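# Clip a T-shirt onto a stand-hung hanger with clothespins

## Task

Fasten the T-shirt to the hanger using two clothespins, placing one on either side of the hook and pressing each deep onto the hanger; at the end the shirt must drape over both hanger shoulders, and the hanger must be hung on the stand, ideally perpendicular to the stand's rod.

## Robot and tools

ROBOT. Two arms, left_arm and right_arm, each ending in a parallel gripper. Each arm has six joints (waist, shoulder, elbow, wrist pitch, wrist yaw, wrist roll) plus the gripper. Calibrated bases in the scene frame: left_arm at (+0.040, +0.367, 0) m, nearly unrotated (quat_wxyz +1.000, 0, 0, +0.020); right_arm at (-0.010, -0.286, +0.021) m (quat_wxyz +1.000, 0, 0, -0.001). Both bases have +z up.

FRAMES. Scene frame: origin at table-top height midway between the nominal bases, +x out over the table, +z up, left_arm on the +y side (arm names do not match image sides). Fixed cameras and the table use the scene frame. Everything about a hand (reported position, quat, targets, offsets, wrist camera pose) is in that arm's own base frame. The gripper's fingers point along its +z; they open and close along its y. end_effector_position is the spot between the pads, roughly 1 cm short of the fingertips. Reported hand positions and orientations may be a few cm off, more at long reach.

ROW FORMAT (shared by execute_actions and move). Always 14 numbers in [-1, 1]: left_arm dx, dy, dz, rx, ry, rz, opening, then right_arm the same seven. The six motion numbers are offsets, not poses, counted from that arm's Hand target as it stood when the action or move began, along that arm's base axes; rotation is a rotation vector about the Hand target's position. Scale: 1.0 = 0.6 m or 180 degrees. Repeating an offset in a new call moves the arm further. Sending six zeros re-requests the current Hand target (use it to make an arm try again to reach it). Opening is absolute: +1 fully open (0.094 m), -1 closed. A 0 opening is a real command, so resend the current opening to leave a gripper alone.

execute_actions(actions, cameras). actions is a list of actions; each action is a table of up to 15 rows, one row per control step of 1/30 s, and a short table repeats its last row to fill 15 steps. Every row within an action counts from the action's starting Hand target, not from the previous row. An empty list just returns state and images. Results also list end_effector_position at some steps.

move(target, speed, blend, opening_speed, blocking, cameras). target is one 14-number row or a list of up to 15 rows, all offsets from the same starting Hand targets. Grippers follow straight paths, ending together, at least 0.5 s and cut off at 10 s. speed: m/s, 0.002 to 2.9, default 0.25 (turn rate up to twice that in rad/s); one value or one per target. blend: metres of corner rounding per waypoint, default 0. opening_speed: rate on the -1..+1 scale per second, at least 0.2; use near the minimum when closing on squashable things. blocking=false returns after about 0.5 s while the move continues. Paths ignore obstacles and the other arm; faster motion means more lag and harder contact, and targets set past a contact press harder. Avoid paths sweeping close to an arm's own base (can flip the shoulder posture); route around. The result's move: line reports the outcome: done (within 10 mm and 2 degrees), off_target, moving, held, fault, plus limits (paced = pose clipped, held = steps withheld). done/off_target do not indicate contact.

wait(seconds 0 to 10, cameras): lets time pass holding commands; a running move continues. stop(cameras): brakes a running move; needs braking room. zoom_image(camera, region [x0, y0, x1, y1] pixels, max 504x504): closer look at the latest image of cam_head_left, cam_head_right, cam_high, cam_low, cam_left_wrist or cam_right_wrist (all 672x504). finished_scene(scene 1): ends the scene irreversibly; the goal must hold without the robot.

RESULTS. Hand target is the last commanded pose (after orientation clipping, which keeps commands within 40 degrees of the measured orientation). Grippers often rest a cm or so short of it from friction and weight; waiting won't fix it, so resend or add the missing distance. grip_measured uses the opening scale; empty it reads up to ~2.5 mm wide; on a hard part up to ~3 mm narrower. Force reaches the limit about 0.05 below the first-touch reading (0.11+ for small/round items). To release, command well above grip_measured. grip_effort_nm: motor effort, negative closing, not a pad force. Joint torques: positive toward larger joint values; joints 1-3 wrap at ±28 N m. Velocities reading within noise means the arm is still. Tool commands shows current commands.

CAUTIONS. Do not drop anything or let it leave the table (that fails the task); do not release moving parts; avoid slams, hard hits and hard pushes. Never let the grippers or arms collide or clamp the other arm's fingers. The clearance check may block arms approaching each other but not gripper-to-gripper contact. A blocked arm keeps pushing until commanded back past its gripper. Holding loads, stretched poses or unreachable targets heat motors: MOTOR HOT at 75 °C, fold-and-idle fault at 90 °C, collapse at 100 °C. The robot keeps running while you think. Loose objects may be nudged occasionally.

Each tool is called in YAML: its name, and indented under it one key for each argument.

## Session

I'll start by looking at the scene.

execute_actions:
  actions: []

Scene clock: 0.00 s.
left_arm: end_effector_position=(+0.3805, +0.0160, +0.1344) grip_measured=+1.000 grip_effort_nm=n/a end_effector_quat_wxyz=(+0.653, -0.062, +0.753, +0.044) | right_arm: end_effector_position=(+0.3653, -0.0095, +0.1621) grip_measured=+1.000 grip_effort_nm=n/a end_effector_quat_wxyz=(+0.710, +0.047, +0.702, -0.030)
Joint positions: left_arm=[-0.054 1.494 0.257 1.091 -0.202 -0.045 0.094] | right_arm=[0.047 1.487 0.173 1.323 0.157 0.024 0.094]
Joint velocities: within noise
Joint torques (N m): no reading
Heat: left arm: 37 °C; right arm: 31 °C.
Hand target: left_arm +0.3828, +0.0160, +0.1434; +0.664, -0.064, +0.744, +0.042 | right_arm +0.3663, -0.0095, +0.1660; +0.713, +0.048, +0.699, -0.029
Tool commands: left_gripper/opening=+1.0 right_gripper/opening=+1.0

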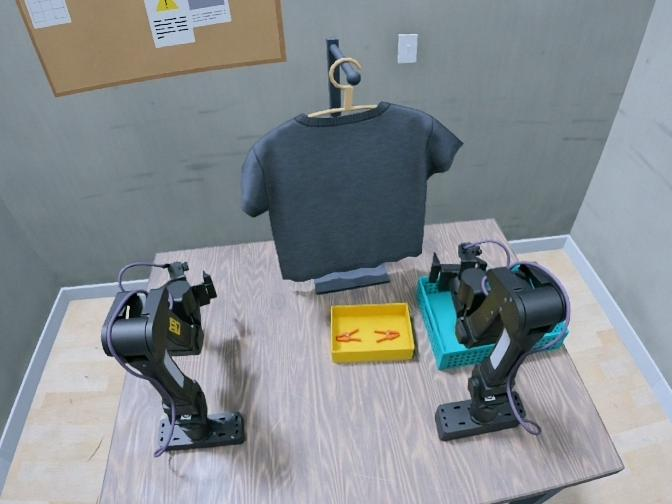

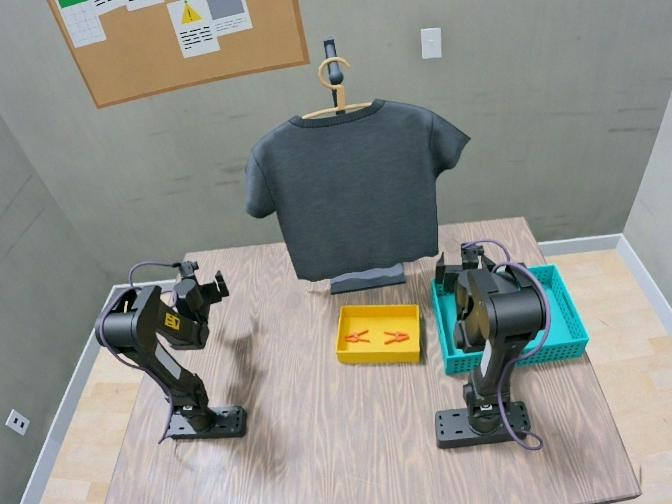

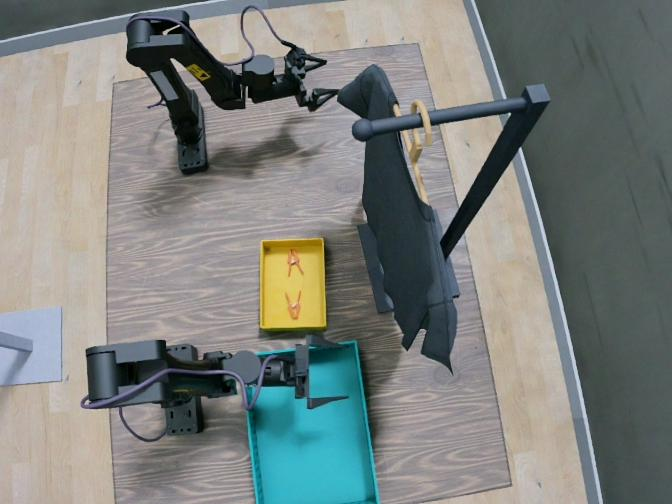

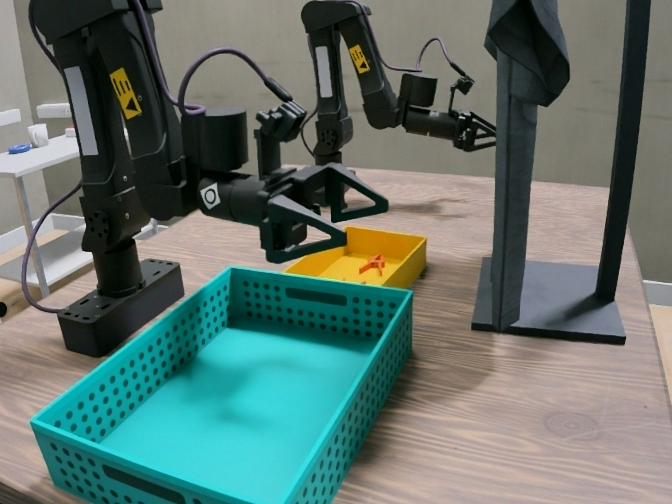

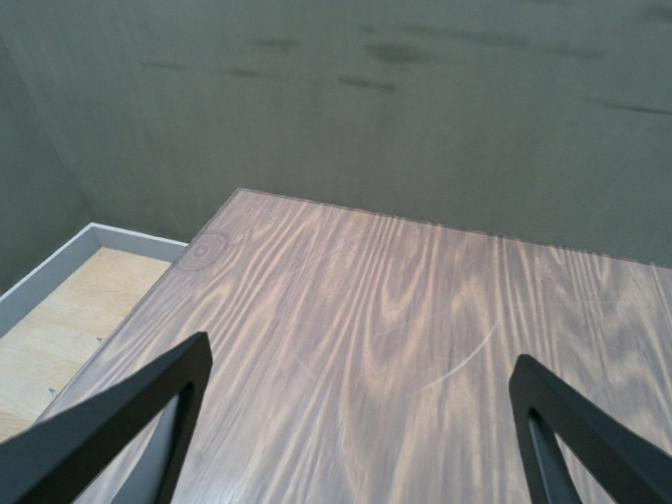

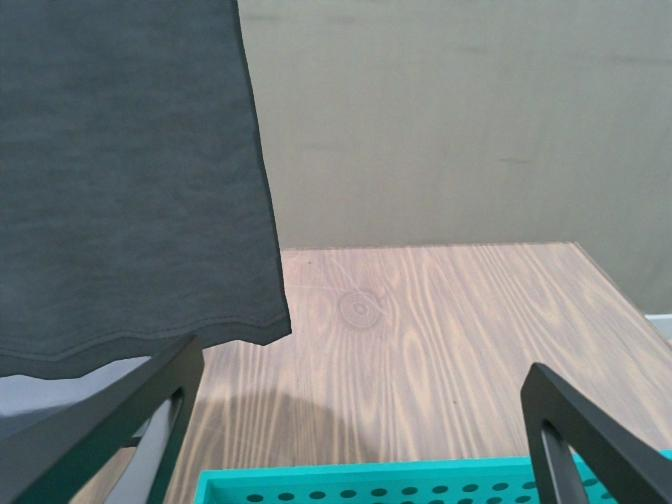

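zoom_image:
  camera: "cam_head_left"
  region: [230, 30, 480, 217]

zoom_image:
  camera: "cam_head_left"
  region: [310, 290, 440, 380]

zoom_image:
  camera: "cam_high"
  region: [330, 50, 560, 380]

zoom_image:
  camera: "cam_high"
  region: [250, 230, 340, 340]

Scaled by 2.016 from the camera's 672x504 image, which has a finer 960x720 frame.

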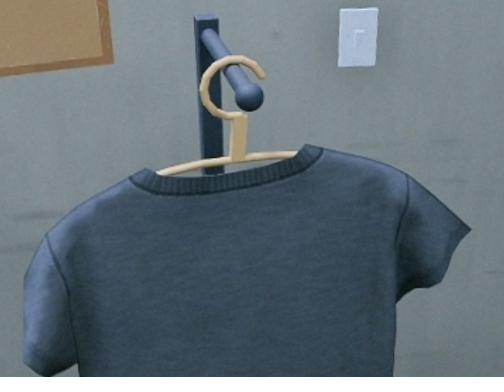

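Scaled by 3.877 from the camera's 672x504 image, which has a finer 960x720 frame.

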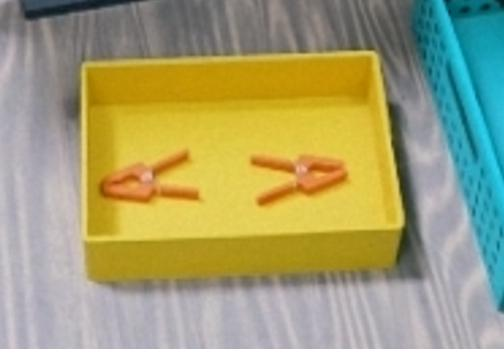

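Scaled by 1.527 from the camera's 672x504 image, which has a finer 960x720 frame.

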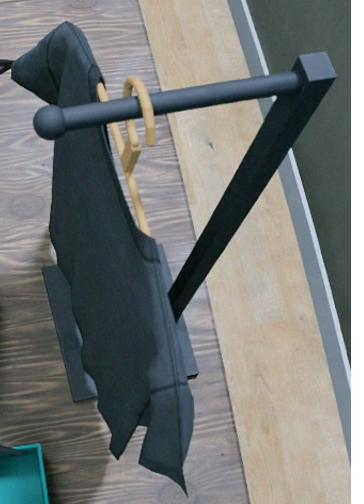

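Scaled by 4.582 from the camera's 672x504 image, which has a finer 960x720 frame.

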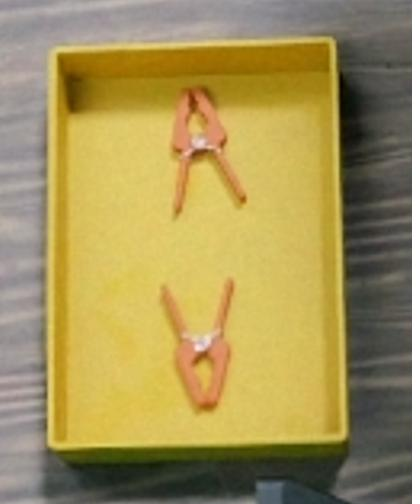

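move:
  target:
    - [-0.2265, -0.5802, 0.1277, 0.3509, 0.3826, -0.4532, 0.3, 0, 0, 0, 0, 0, 0, 1]
  speed: 0.35

Scene clock: 69.60 s.
left_arm: end_effector_position=(+0.2485, -0.3286, +0.2175) grip_measured=+0.303 grip_effort_nm=-0.203 end_effector_quat_wxyz=(+0.099, +0.716, +0.692, -0.004) | right_arm: end_effector_position=(+0.3653, -0.0095, +0.1621) grip_measured=+1.000 grip_effort_nm=-0.042 end_effector_quat_wxyz=(+0.710, +0.047, +0.702, -0.030)
Joint positions: left_arm=[-0.933 2.016 2.201 -1.559 -0.018 0.673 0.061] | right_arm=[0.047 1.487 0.173 1.323 0.157 0.024 0.094]
Joint velocities: within noise
Joint torques (N m): left_arm=[-0.01 -7.36 7.27 0.55 0.11 0.01] | right_arm=[-0.02 -3.54 4.36 1.96 0.03 0.02]
Heat: left arm: 38 °C; right arm: 33 °C.
Hand target: left_arm +0.2468, -0.3321, +0.2201; +0.000, +0.722, +0.692, +0.000 | right_arm +0.3663, -0.0095, +0.1660; +0.713, +0.048, +0.699, -0.029
Off the commanded pose: left_arm 0.005 m, 11 deg | right_arm 0.004 m, 1 deg.
joint sent to its limit (left arm) — joint 4 (wrist pitch), lower limit. The joint targets are off in orientation, not in position.
move: off_target (left_arm)

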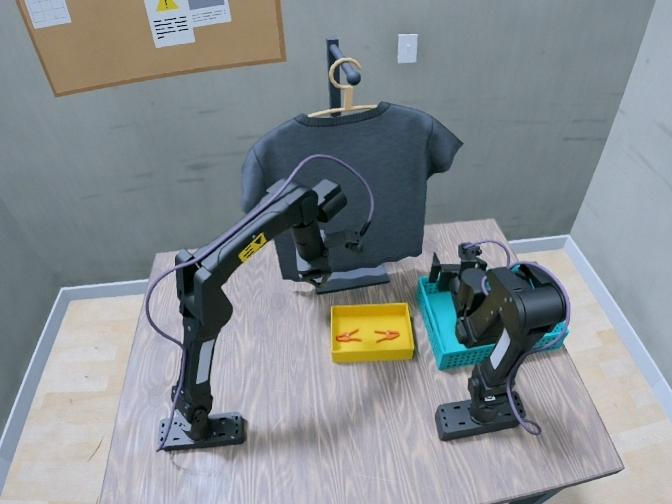

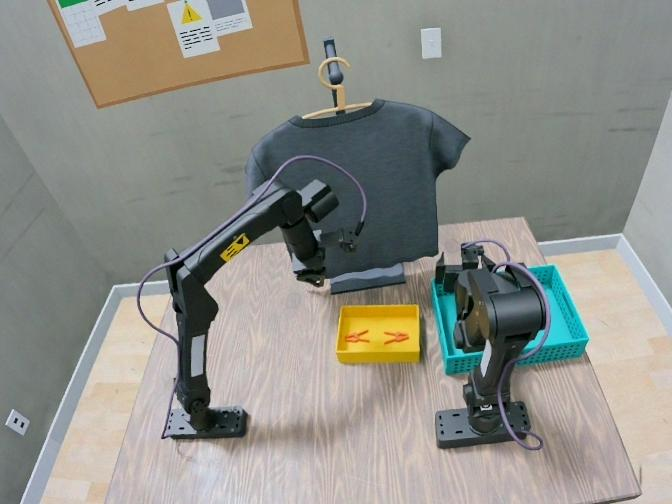

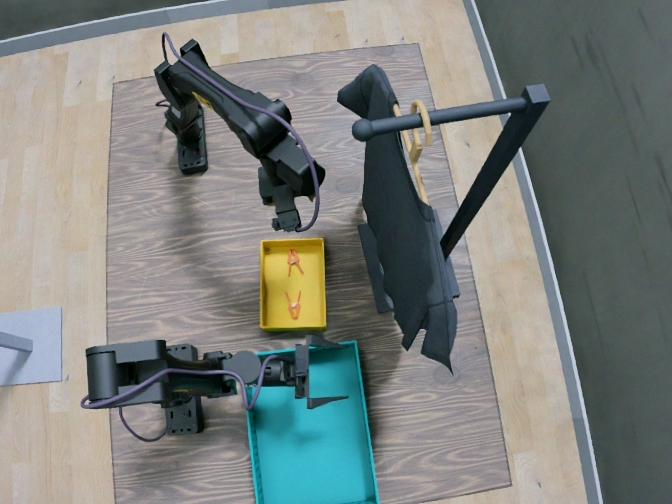

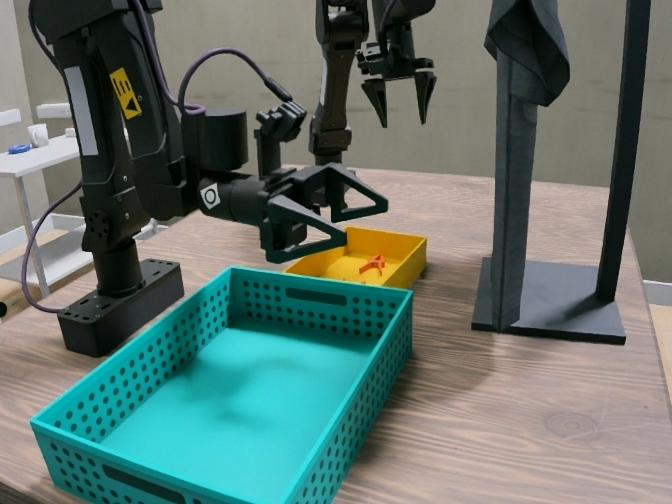

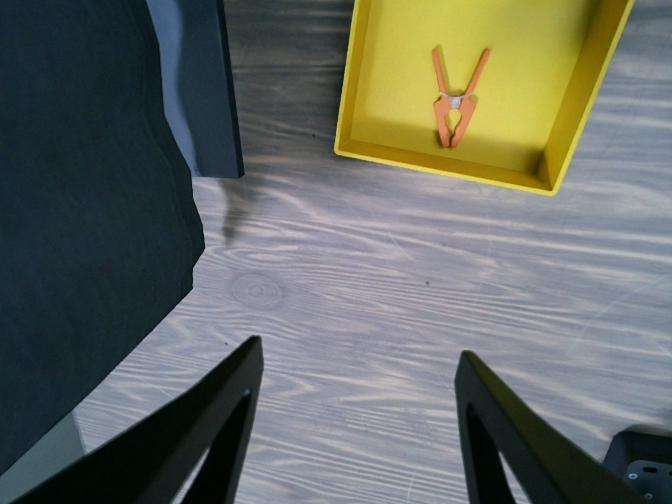

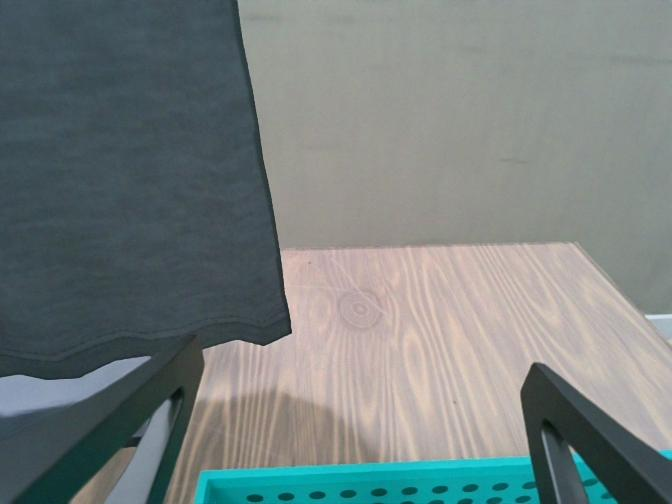

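move:
  target:
    - [-0.06, -0.05, -0.15, 0, 0, 0, 0.3, 0, 0, 0, 0, 0, 0, 1]
  speed: 0.3
  cameras: ["cam_left_wrist", "cam_high", "cam_head_left"]

Scene clock: 96.40 s.
left_arm: end_effector_position=(+0.2080, -0.3558, +0.1243) grip_measured=+0.303 grip_effort_nm=-0.198 end_effector_quat_wxyz=(-0.017, +0.725, +0.689, +0.010) | right_arm: end_effector_position=(+0.3653, -0.0095, +0.1621) grip_measured=+1.000 grip_effort_nm=-0.037 end_effector_quat_wxyz=(+0.710, +0.047, +0.702, -0.030)
Joint positions: left_arm=[-1.049 2.188 2.101 -1.523 -0.012 0.572 0.061] | right_arm=[0.047 1.487 0.173 1.323 0.157 0.024 0.094]
Joint velocities: within noise
Joint torques (N m): left_arm=[0.27 -10.28 5.94 0.43 0.11 -0.03] | right_arm=[0.05 -3.52 4.29 1.98 0.02 0.03]
Heat: left arm: 38 °C; right arm: 34 °C.
Hand target: left_arm +0.2107, -0.3621, +0.1300; +0.000, +0.722, +0.692, +0.000 | right_arm +0.3663, -0.0095, +0.1660; +0.713, +0.048, +0.699, -0.029
Off the commanded pose: left_arm 0.009 m, 2 deg | right_arm 0.004 m, 1 deg.
move: done
Images, in order (width x height): cam_head_left 672x504, cam_high 672x504, cam_left_wrist 672x504.

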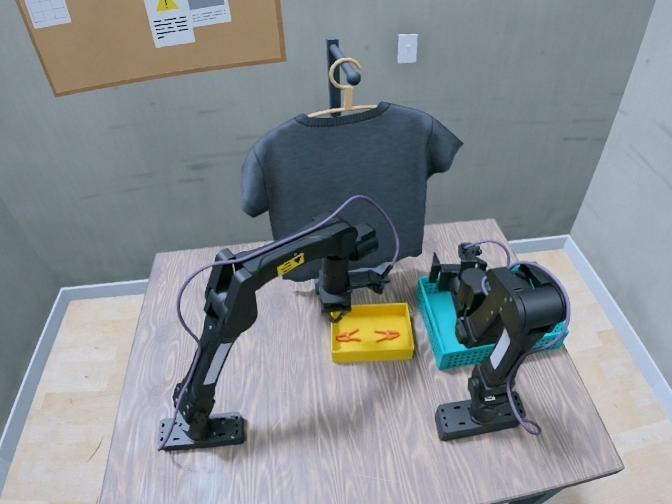

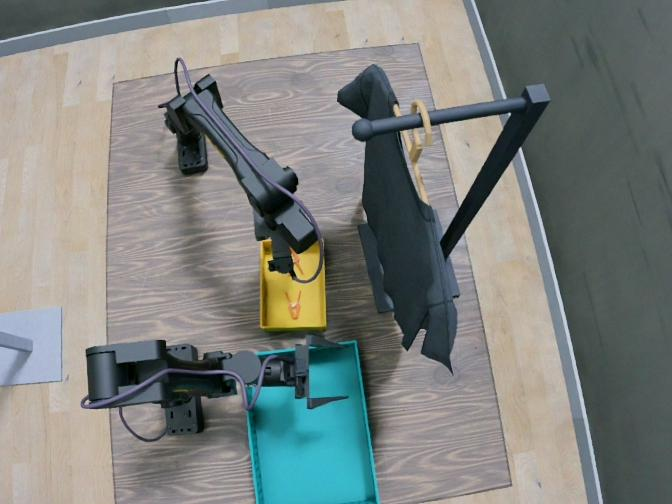

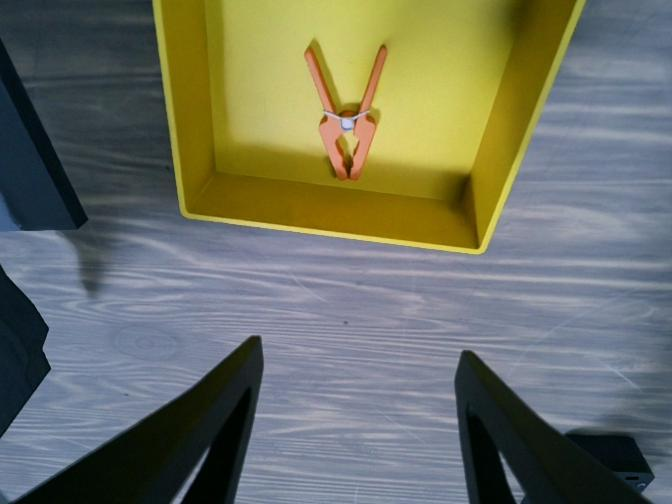

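move:
  target:
    - [0, -0.0417, -0.1, 0, 0, 0, 0.3, 0, 0, 0, 0, 0, 0, 1]
  speed: 0.2
  cameras: ["cam_left_wrist", "cam_high", "cam_head_left"]

Scene clock: 114.90 s.
left_arm: end_effector_position=(+0.2118, -0.3800, +0.0710) grip_measured=+0.303 grip_effort_nm=-0.198 end_effector_quat_wxyz=(-0.008, +0.722, +0.692, +0.008) | right_arm: end_effector_position=(+0.3653, -0.0095, +0.1621) grip_measured=+1.000 grip_effort_nm=-0.032 end_effector_quat_wxyz=(+0.710, +0.047, +0.702, -0.030)
Joint positions: left_arm=[-1.07 2.261 2.01 -1.34 -0.012 0.543 0.061] | right_arm=[0.047 1.487 0.173 1.323 0.157 0.024 0.094]
Joint velocities: within noise
Joint torques (N m): left_arm=[-0.44 -9.63 5.52 0.47 0.09 -0.05] | right_arm=[0.02 -3.45 4.27 1.97 0.04 -0.02]
Heat: left arm: 37 °C; right arm: 34 °C.
Hand target: left_arm +0.2108, -0.3871, +0.0701; +0.000, +0.722, +0.692, +0.000 | right_arm +0.3663, -0.0095, +0.1660; +0.713, +0.048, +0.699, -0.029
Off the commanded pose: left_arm 0.007 m, 1 deg | right_arm 0.004 m, 1 deg.
move: done
Images, in order (width x height): cam_head_left 672x504, cam_high 672x504, cam_left_wrist 672x504.

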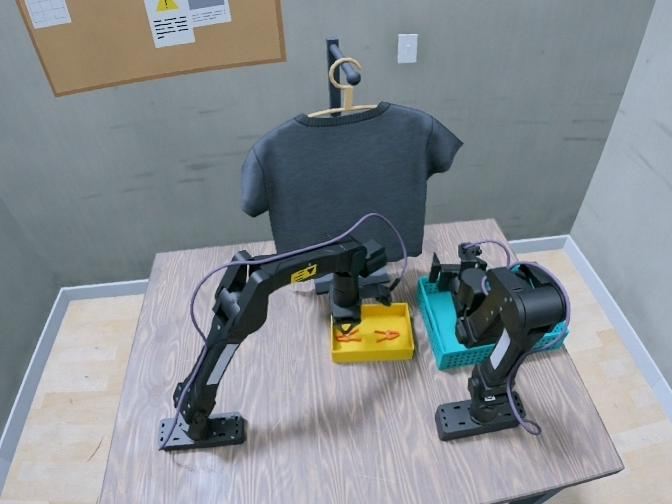

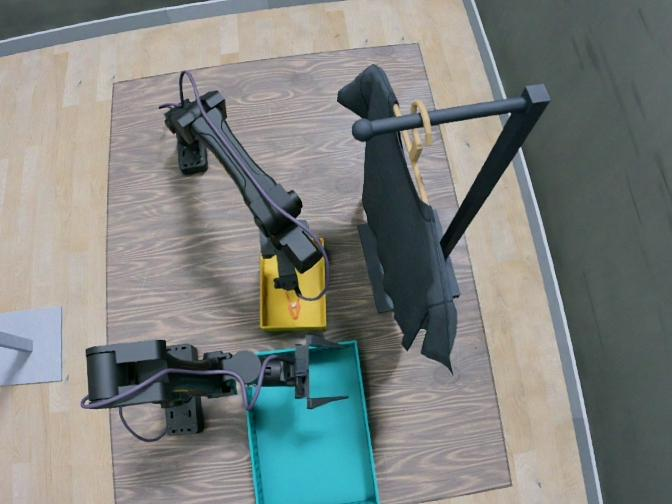

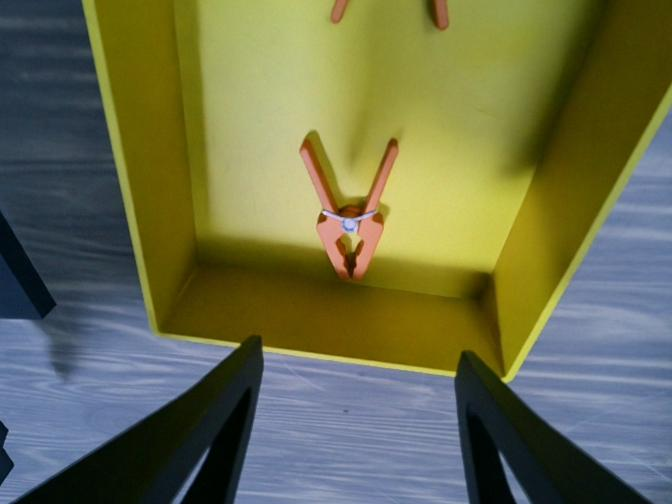

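zoom_image:
  camera: "cam_head_left"
  region: [310, 270, 430, 370]

zoom_image:
  camera: "cam_left_wrist"
  region: [240, 0, 480, 360]

Scaled by 4.200 from the camera's 672x504 image, which has a finer 960x720 frame.

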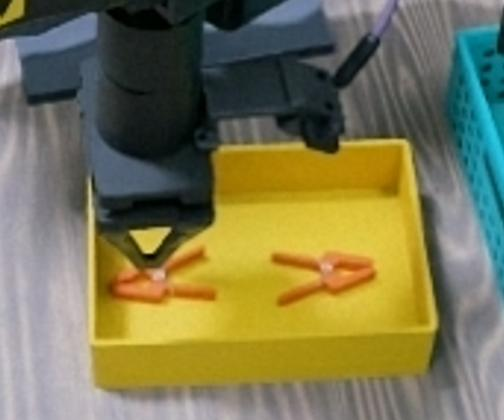

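Scaled by 1.400 from the camera's 672x504 image, which has a finer 960x720 frame.

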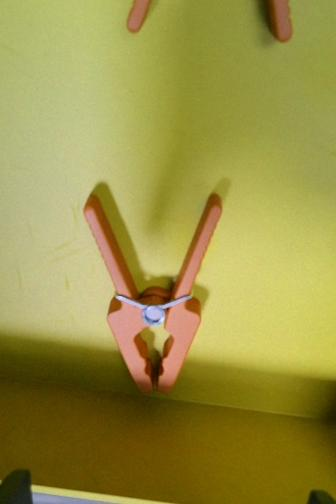

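move:
  target:
    - [0.007, -0.0432, -0.0502, 0, 0, 0, 0.3, 0, 0, 0, 0, 0, 0, 1]
  speed: 0.15
  cameras: ["cam_left_wrist", "cam_high", "cam_head_left"]

zoom_image:
  camera: "cam_head_left"
  region: [310, 270, 430, 370]

Scene clock: 152.37 s.
left_arm: end_effector_position=(+0.2140, -0.4006, +0.0374) grip_measured=+0.303 grip_effort_nm=-0.203 end_effector_quat_wxyz=(-0.016, +0.721, +0.692, +0.011) | right_arm: end_effector_position=(+0.3653, -0.0095, +0.1621) grip_measured=+1.000 grip_effort_nm=-0.042 end_effector_quat_wxyz=(+0.710, +0.047, +0.702, -0.030)
Joint positions: left_arm=[-1.087 2.384 2.086 -1.31 -0.012 0.524 0.061] | right_arm=[0.047 1.487 0.173 1.323 0.157 0.024 0.094]
Joint velocities: within noise
Joint torques (N m): left_arm=[-0.57 -9.94 7.68 0.41 0.09 -0.09] | right_arm=[0.14 -3.58 4.27 1.94 0.01 0.02]
Heat: left arm: 36 °C; right arm: 35 °C.
Hand target: left_arm +0.2150, -0.4130, +0.0399; +0.000, +0.722, +0.692, +0.000 | right_arm +0.3663, -0.0095, +0.1660; +0.713, +0.048, +0.699, -0.029
Off the commanded pose: left_arm 0.013 m, 2 deg | right_arm 0.004 m, 1 deg.
move: off_target (left_arm)
Images, in order (width x height): cam_head_left 672x504, cam_high 672x504, cam_left_wrist 672x504.

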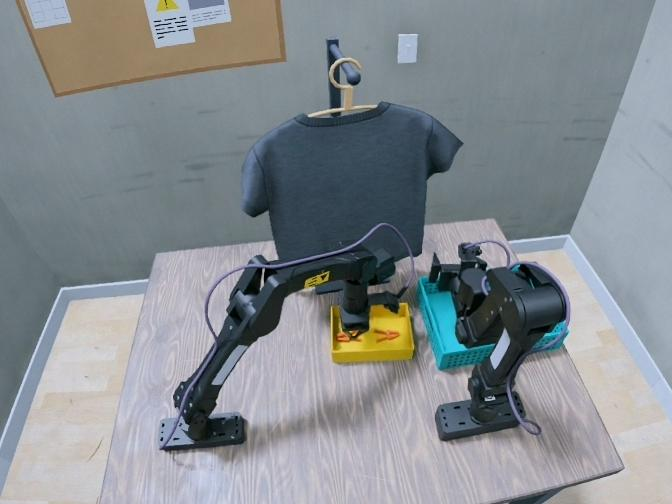

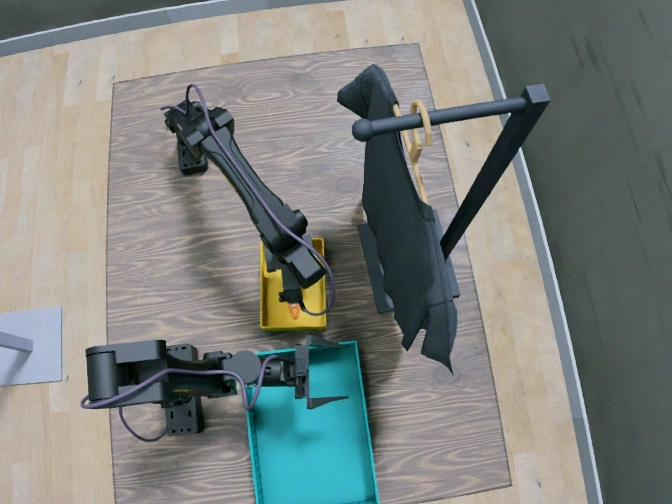

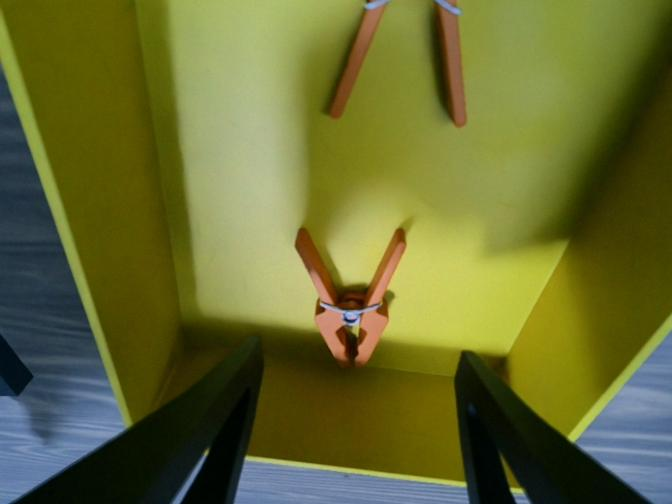

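Scaled by 4.200 from the camera's 672x504 image, which has a finer 960x720 frame.

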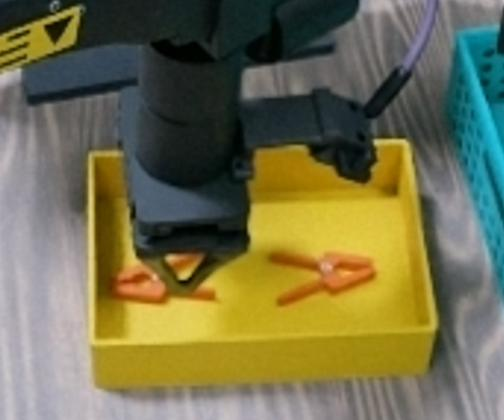

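move:
  target:
    - [0.003, -0.02, -0.02, 0, 0, 0, 0.3, 0, 0, 0, 0, 0, 0, 1]
  speed: 0.1
  cameras: ["cam_left_wrist", "cam_head_left", "cam_low"]

zoom_image:
  camera: "cam_head_left"
  region: [310, 270, 430, 370]

zoom_image:
  camera: "cam_low"
  region: [280, 180, 480, 330]

Scene clock: 165.23 s.
left_arm: end_effector_position=(+0.2183, -0.4132, +0.0268) grip_measured=+0.303 grip_effort_nm=-0.203 end_effector_quat_wxyz=(-0.012, +0.720, +0.694, +0.010) | right_arm: end_effector_position=(+0.3653, -0.0095, +0.1621) grip_measured=+1.000 grip_effort_nm=-0.037 end_effector_quat_wxyz=(+0.710, +0.047, +0.702, -0.030)
Joint positions: left_arm=[-1.091 2.446 2.156 -1.309 -0.012 0.516 0.061] | right_arm=[0.047 1.487 0.173 1.323 0.157 0.024 0.094]
Joint velocities: within noise
Joint torques (N m): left_arm=[-0.84 -9.98 7.75 0.36 0.05 -0.09] | right_arm=[-0.01 -3.43 4.3 1.95 0.02 0.02]
Heat: left arm: 38 °C; right arm: 35 °C.
Hand target: left_arm +0.2167, -0.4250, +0.0279; +0.000, +0.722, +0.692, +0.000 | right_arm +0.3663, -0.0095, +0.1660; +0.713, +0.048, +0.699, -0.029
Off the commanded pose: left_arm 0.012 m, 2 deg | right_arm 0.004 m, 1 deg.
move: off_target (left_arm)
Images, in order (width x height): cam_head_left 672x504, cam_low 672x504, cam_left_wrist 672x504.

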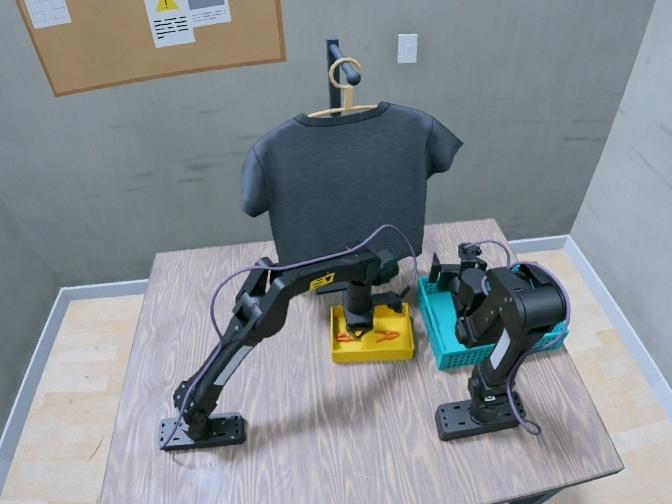

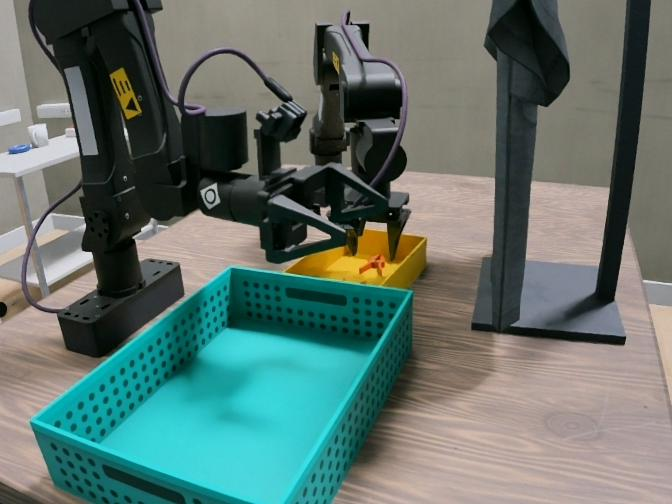

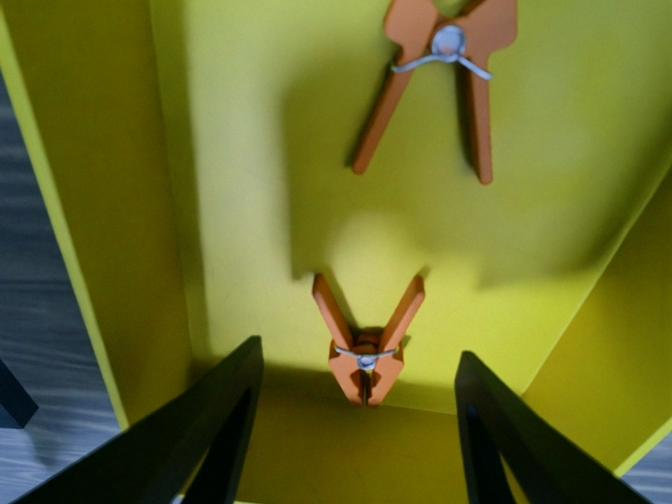

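Scaled by 4.200 from the camera's 672x504 image, which has a finer 960x720 frame.

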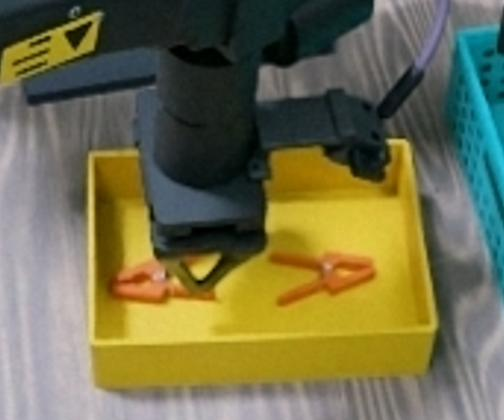

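Scaled by 2.520 from the camera's 672x504 image, which has a finer 960x720 frame.

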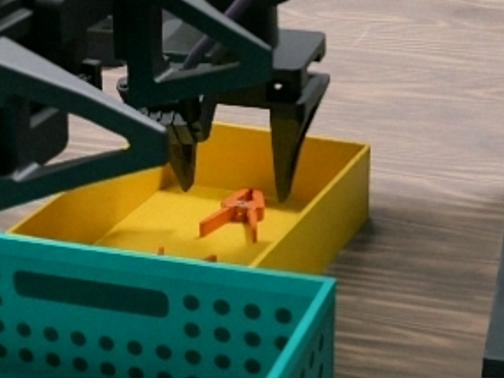

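move:
  target:
    - [-0.0058, 0, -0.02, 0, 0, 0, 0.3, 0, 0, 0, 0, 0, 0, 1]
  speed: 0.1
  cameras: ["cam_left_wrist", "cam_head_left", "cam_low"]

zoom_image:
  camera: "cam_low"
  region: [320, 200, 440, 300]

Scene clock: 174.23 s.
left_arm: end_effector_position=(+0.2170, -0.4195, +0.0218) grip_measured=+0.303 grip_effort_nm=-0.198 end_effector_quat_wxyz=(-0.002, +0.721, +0.693, +0.007) | right_arm: end_effector_position=(+0.3653, -0.0095, +0.1621) grip_measured=+1.000 grip_effort_nm=-0.037 end_effector_quat_wxyz=(+0.710, +0.047, +0.702, -0.030)
Joint positions: left_arm=[-1.1 2.446 2.137 -1.268 -0.012 0.51 0.061] | right_arm=[0.047 1.487 0.173 1.323 0.157 0.024 0.094]
Joint velocities: within noise
Joint torques (N m): left_arm=[-0.62 -10.37 5.01 0.47 0.12 -0.05] | right_arm=[-0.02 -3.48 4.34 1.94 0.03 0.03]
Heat: left arm: 38 °C; right arm: 35 °C.
Hand target: left_arm +0.2133, -0.4251, +0.0159; +0.000, +0.722, +0.692, +0.000 | right_arm +0.3663, -0.0095, +0.1660; +0.713, +0.048, +0.699, -0.029
Off the commanded pose: left_arm 0.009 m, 1 deg | right_arm 0.004 m, 1 deg.
move: done
Images, in order (width x height): cam_head_left 672x504, cam_low 672x504, cam_left_wrist 672x504.

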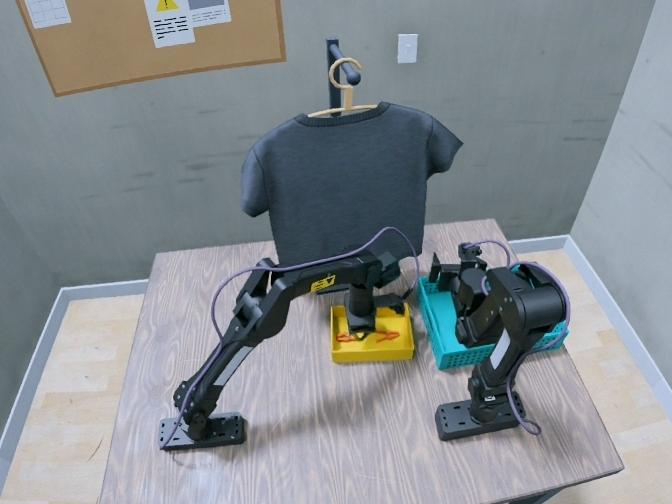

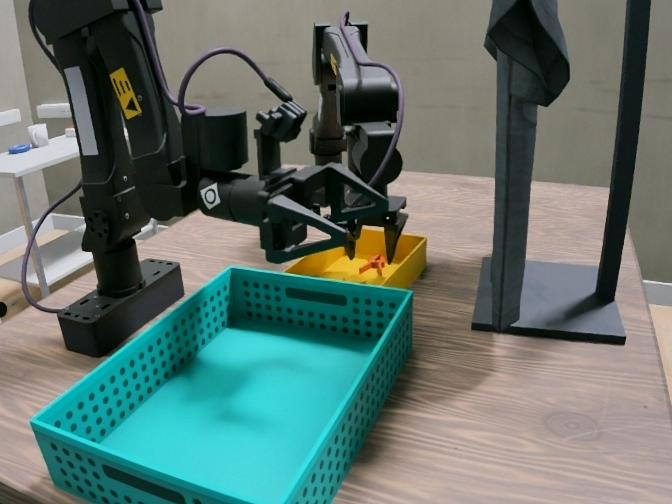

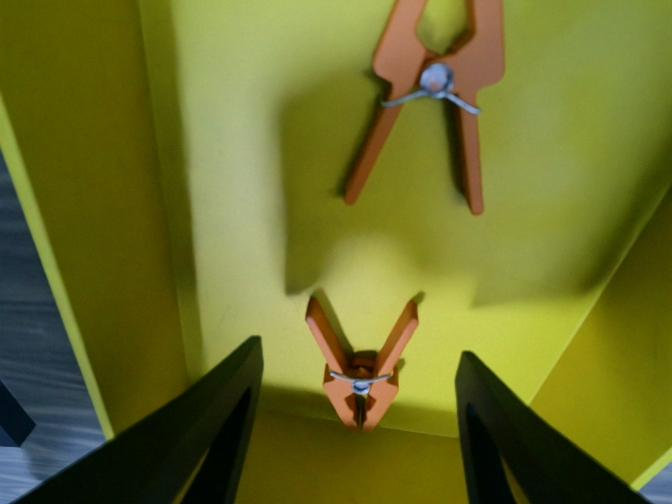

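Scaled by 4.200 from the camera's 672x504 image, which has a finer 960x720 frame.

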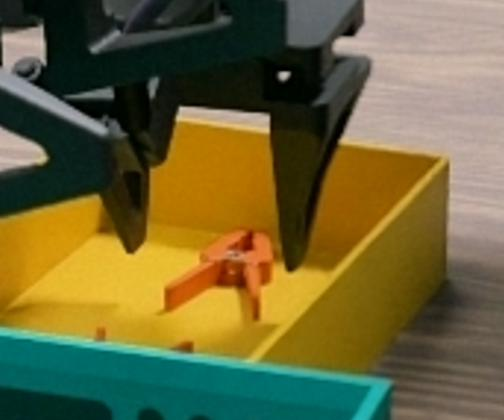

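move:
  target:
    - [-0.0015, 0.001, -0.0217, 0, 0, 0, 0.3, 0, 0, 0, 0, 0, 0, 1]
  speed: 0.08
  cameras: ["cam_left_wrist", "cam_low"]

zoom_image:
  camera: "cam_low"
  region: [320, 200, 440, 300]

Scene clock: 181.63 s.
left_arm: end_effector_position=(+0.2168, -0.4191, +0.0099) grip_measured=+0.303 grip_effort_nm=-0.198 end_effector_quat_wxyz=(-0.001, +0.720, +0.694, +0.006) | right_arm: end_effector_position=(+0.3653, -0.0095, +0.1621) grip_measured=+1.000 grip_effort_nm=-0.037 end_effector_quat_wxyz=(+0.710, +0.047, +0.702, -0.030)
Joint positions: left_arm=[-1.1 2.446 2.089 -1.218 -0.012 0.508 0.061] | right_arm=[0.047 1.487 0.173 1.323 0.157 0.024 0.094]
Joint velocities: within noise
Joint torques (N m): left_arm=[-0.64 -9.99 4.97 0.47 0.06 -0.03] | right_arm=[-0.05 -3.47 4.26 1.94 0.02 -0.01]
Heat: left arm: 37 °C; right arm: 35 °C.
Hand target: left_arm +0.2125, -0.4245, +0.0029; +0.000, +0.721, +0.692, +0.000 | right_arm +0.3663, -0.0095, +0.1660; +0.713, +0.048, +0.699, -0.029
Off the commanded pose: left_arm 0.010 m, 1 deg | right_arm 0.004 m, 1 deg.
move: done
Images, in order (width x height): cam_low 672x504, cam_left_wrist 672x504.

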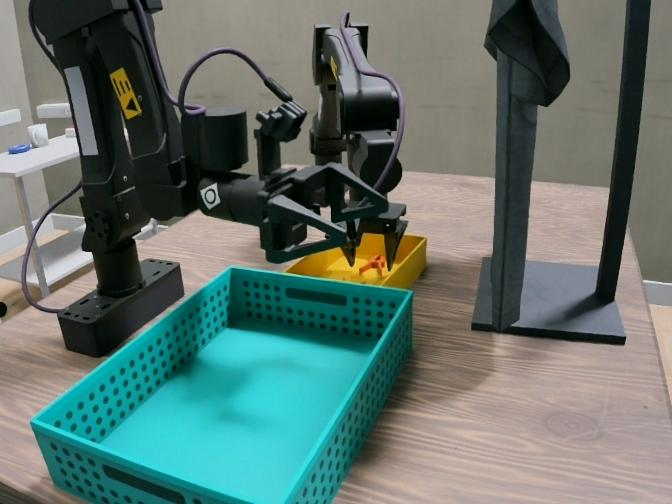

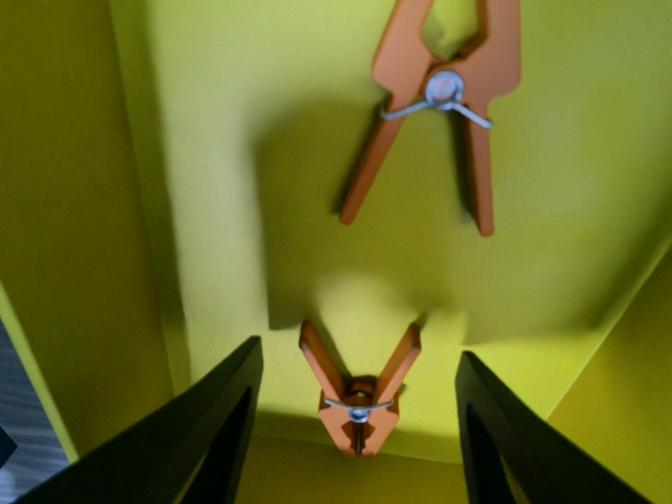

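Scaled by 4.200 from the camera's 672x504 image, which has a finer 960x720 frame.

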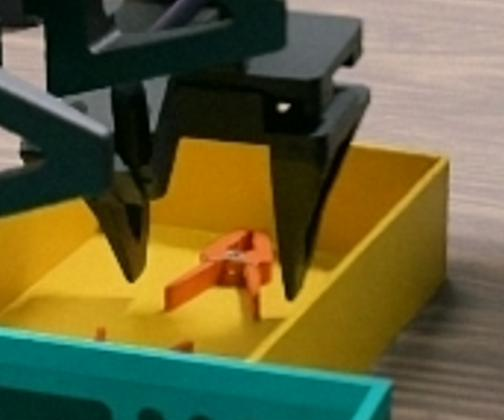

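move:
  target:
    - [-0.001, 0.001, -0.0075, 0, 0, 0, 0.3, 0, 0, 0, 0, 0, 0, 1]
  speed: 0.05
  cameras: ["cam_left_wrist", "cam_low"]

zoom_image:
  camera: "cam_low"
  region: [320, 200, 440, 300]

Scene clock: 190.83 s.
left_arm: end_effector_position=(+0.2164, -0.4184, +0.0051) grip_measured=+0.303 grip_effort_nm=-0.203 end_effector_quat_wxyz=(-0.001, +0.720, +0.694, +0.006) | right_arm: end_effector_position=(+0.3653, -0.0095, +0.1621) grip_measured=+1.000 grip_effort_nm=-0.037 end_effector_quat_wxyz=(+0.710, +0.047, +0.702, -0.030)
Joint positions: left_arm=[-1.1 2.446 2.07 -1.2 -0.012 0.508 0.061] | right_arm=[0.047 1.487 0.173 1.323 0.157 0.024 0.094]
Joint velocities: within noise
Joint torques (N m): left_arm=[-0.87 -10.15 4.86 0.5 0.11 -0.01] | right_arm=[-0.09 -3.54 4.31 1.95 0.02 0.03]
Heat: left arm: 37 °C; right arm: 35 °C.
Hand target: left_arm +0.2118, -0.4238, -0.0016; +0.000, +0.722, +0.692, +0.000 | right_arm +0.3663, -0.0095, +0.1660; +0.713, +0.048, +0.699, -0.029
Off the commanded pose: left_arm 0.010 m, 1 deg | right_arm 0.004 m, 1 deg.
move: done
Images, in order (width x height): cam_low 672x504, cam_left_wrist 672x504.

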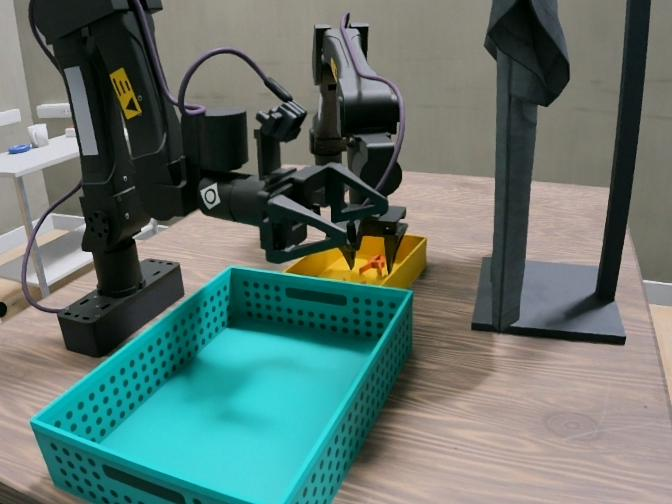

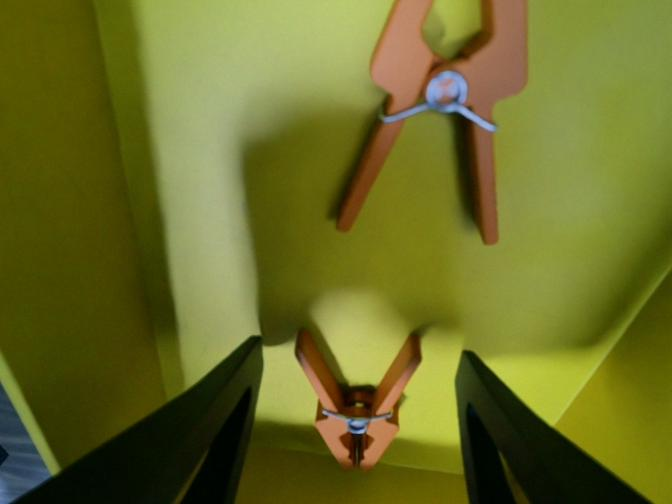

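Scaled by 4.200 from the camera's 672x504 image, which has a finer 960x720 frame.

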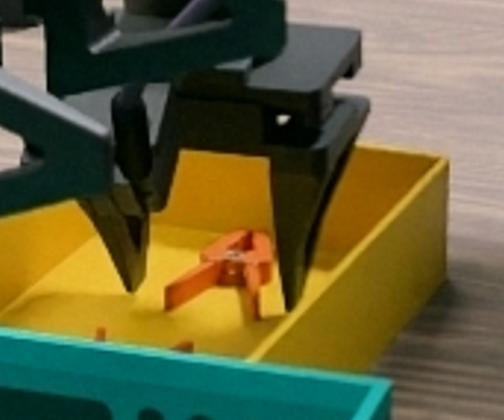

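move:
  target:
    - [-0.0005, 0, -0.006, 0, 0, 0, 0.3, 0, 0, 0, 0, 0, 0, 1]
  speed: 0.04
  cameras: ["cam_left_wrist"]

zoom_image:
  camera: "cam_left_wrist"
  region: [240, 280, 480, 500]

Scene clock: 195.40 s.
left_arm: end_effector_position=(+0.2165, -0.4185, +0.0024) grip_measured=+0.303 grip_effort_nm=-0.198 end_effector_quat_wxyz=(+0.000, +0.720, +0.694, +0.006) | right_arm: end_effector_position=(+0.3653, -0.0095, +0.1621) grip_measured=+1.000 grip_effort_nm=-0.042 end_effector_quat_wxyz=(+0.710, +0.047, +0.702, -0.030)
Joint positions: left_arm=[-1.1 2.446 2.059 -1.188 -0.012 0.507 0.061] | right_arm=[0.047 1.487 0.173 1.323 0.157 0.024 0.094]
Joint velocities: within noise
Joint torques (N m): left_arm=[-0.68 -10.14 4.82 0.52 0.08 -0.03] | right_arm=[0.03 -3.54 4.26 1.95 0.01 -0.01]
Heat: left arm: 37 °C; right arm: 35 °C.
Hand target: left_arm +0.2115, -0.4238, -0.0052; +0.000, +0.722, +0.692, +0.000 | right_arm +0.3663, -0.0095, +0.1660; +0.713, +0.048, +0.699, -0.029
Off the commanded pose: left_arm 0.011 m, 1 deg | right_arm 0.004 m, 1 deg.
move: off_target (left_arm)
Images, in order (width x height): cam_left_wrist 672x504.

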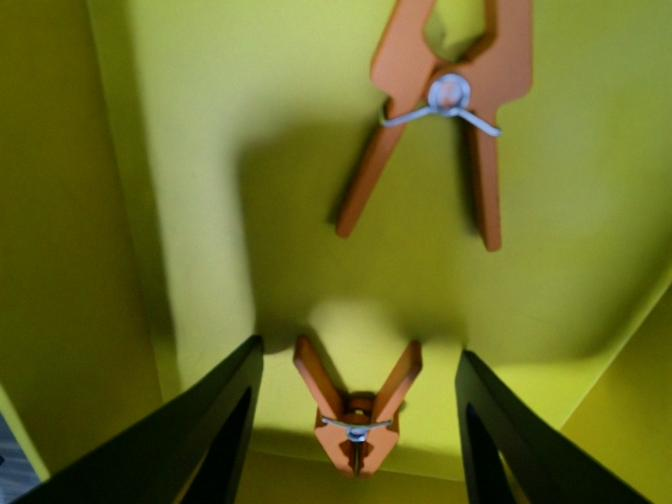

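Scaled by 2.100 from the camera's 672x504 image, which has a finer 960x720 frame.

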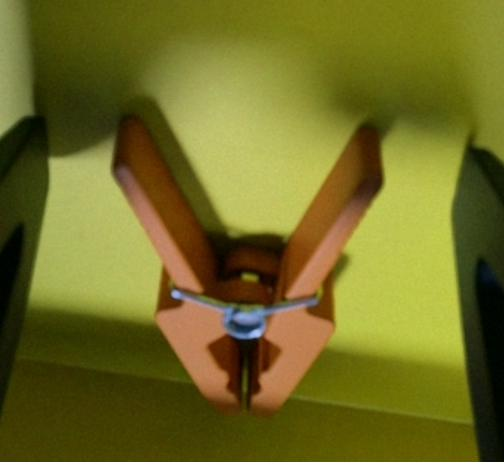

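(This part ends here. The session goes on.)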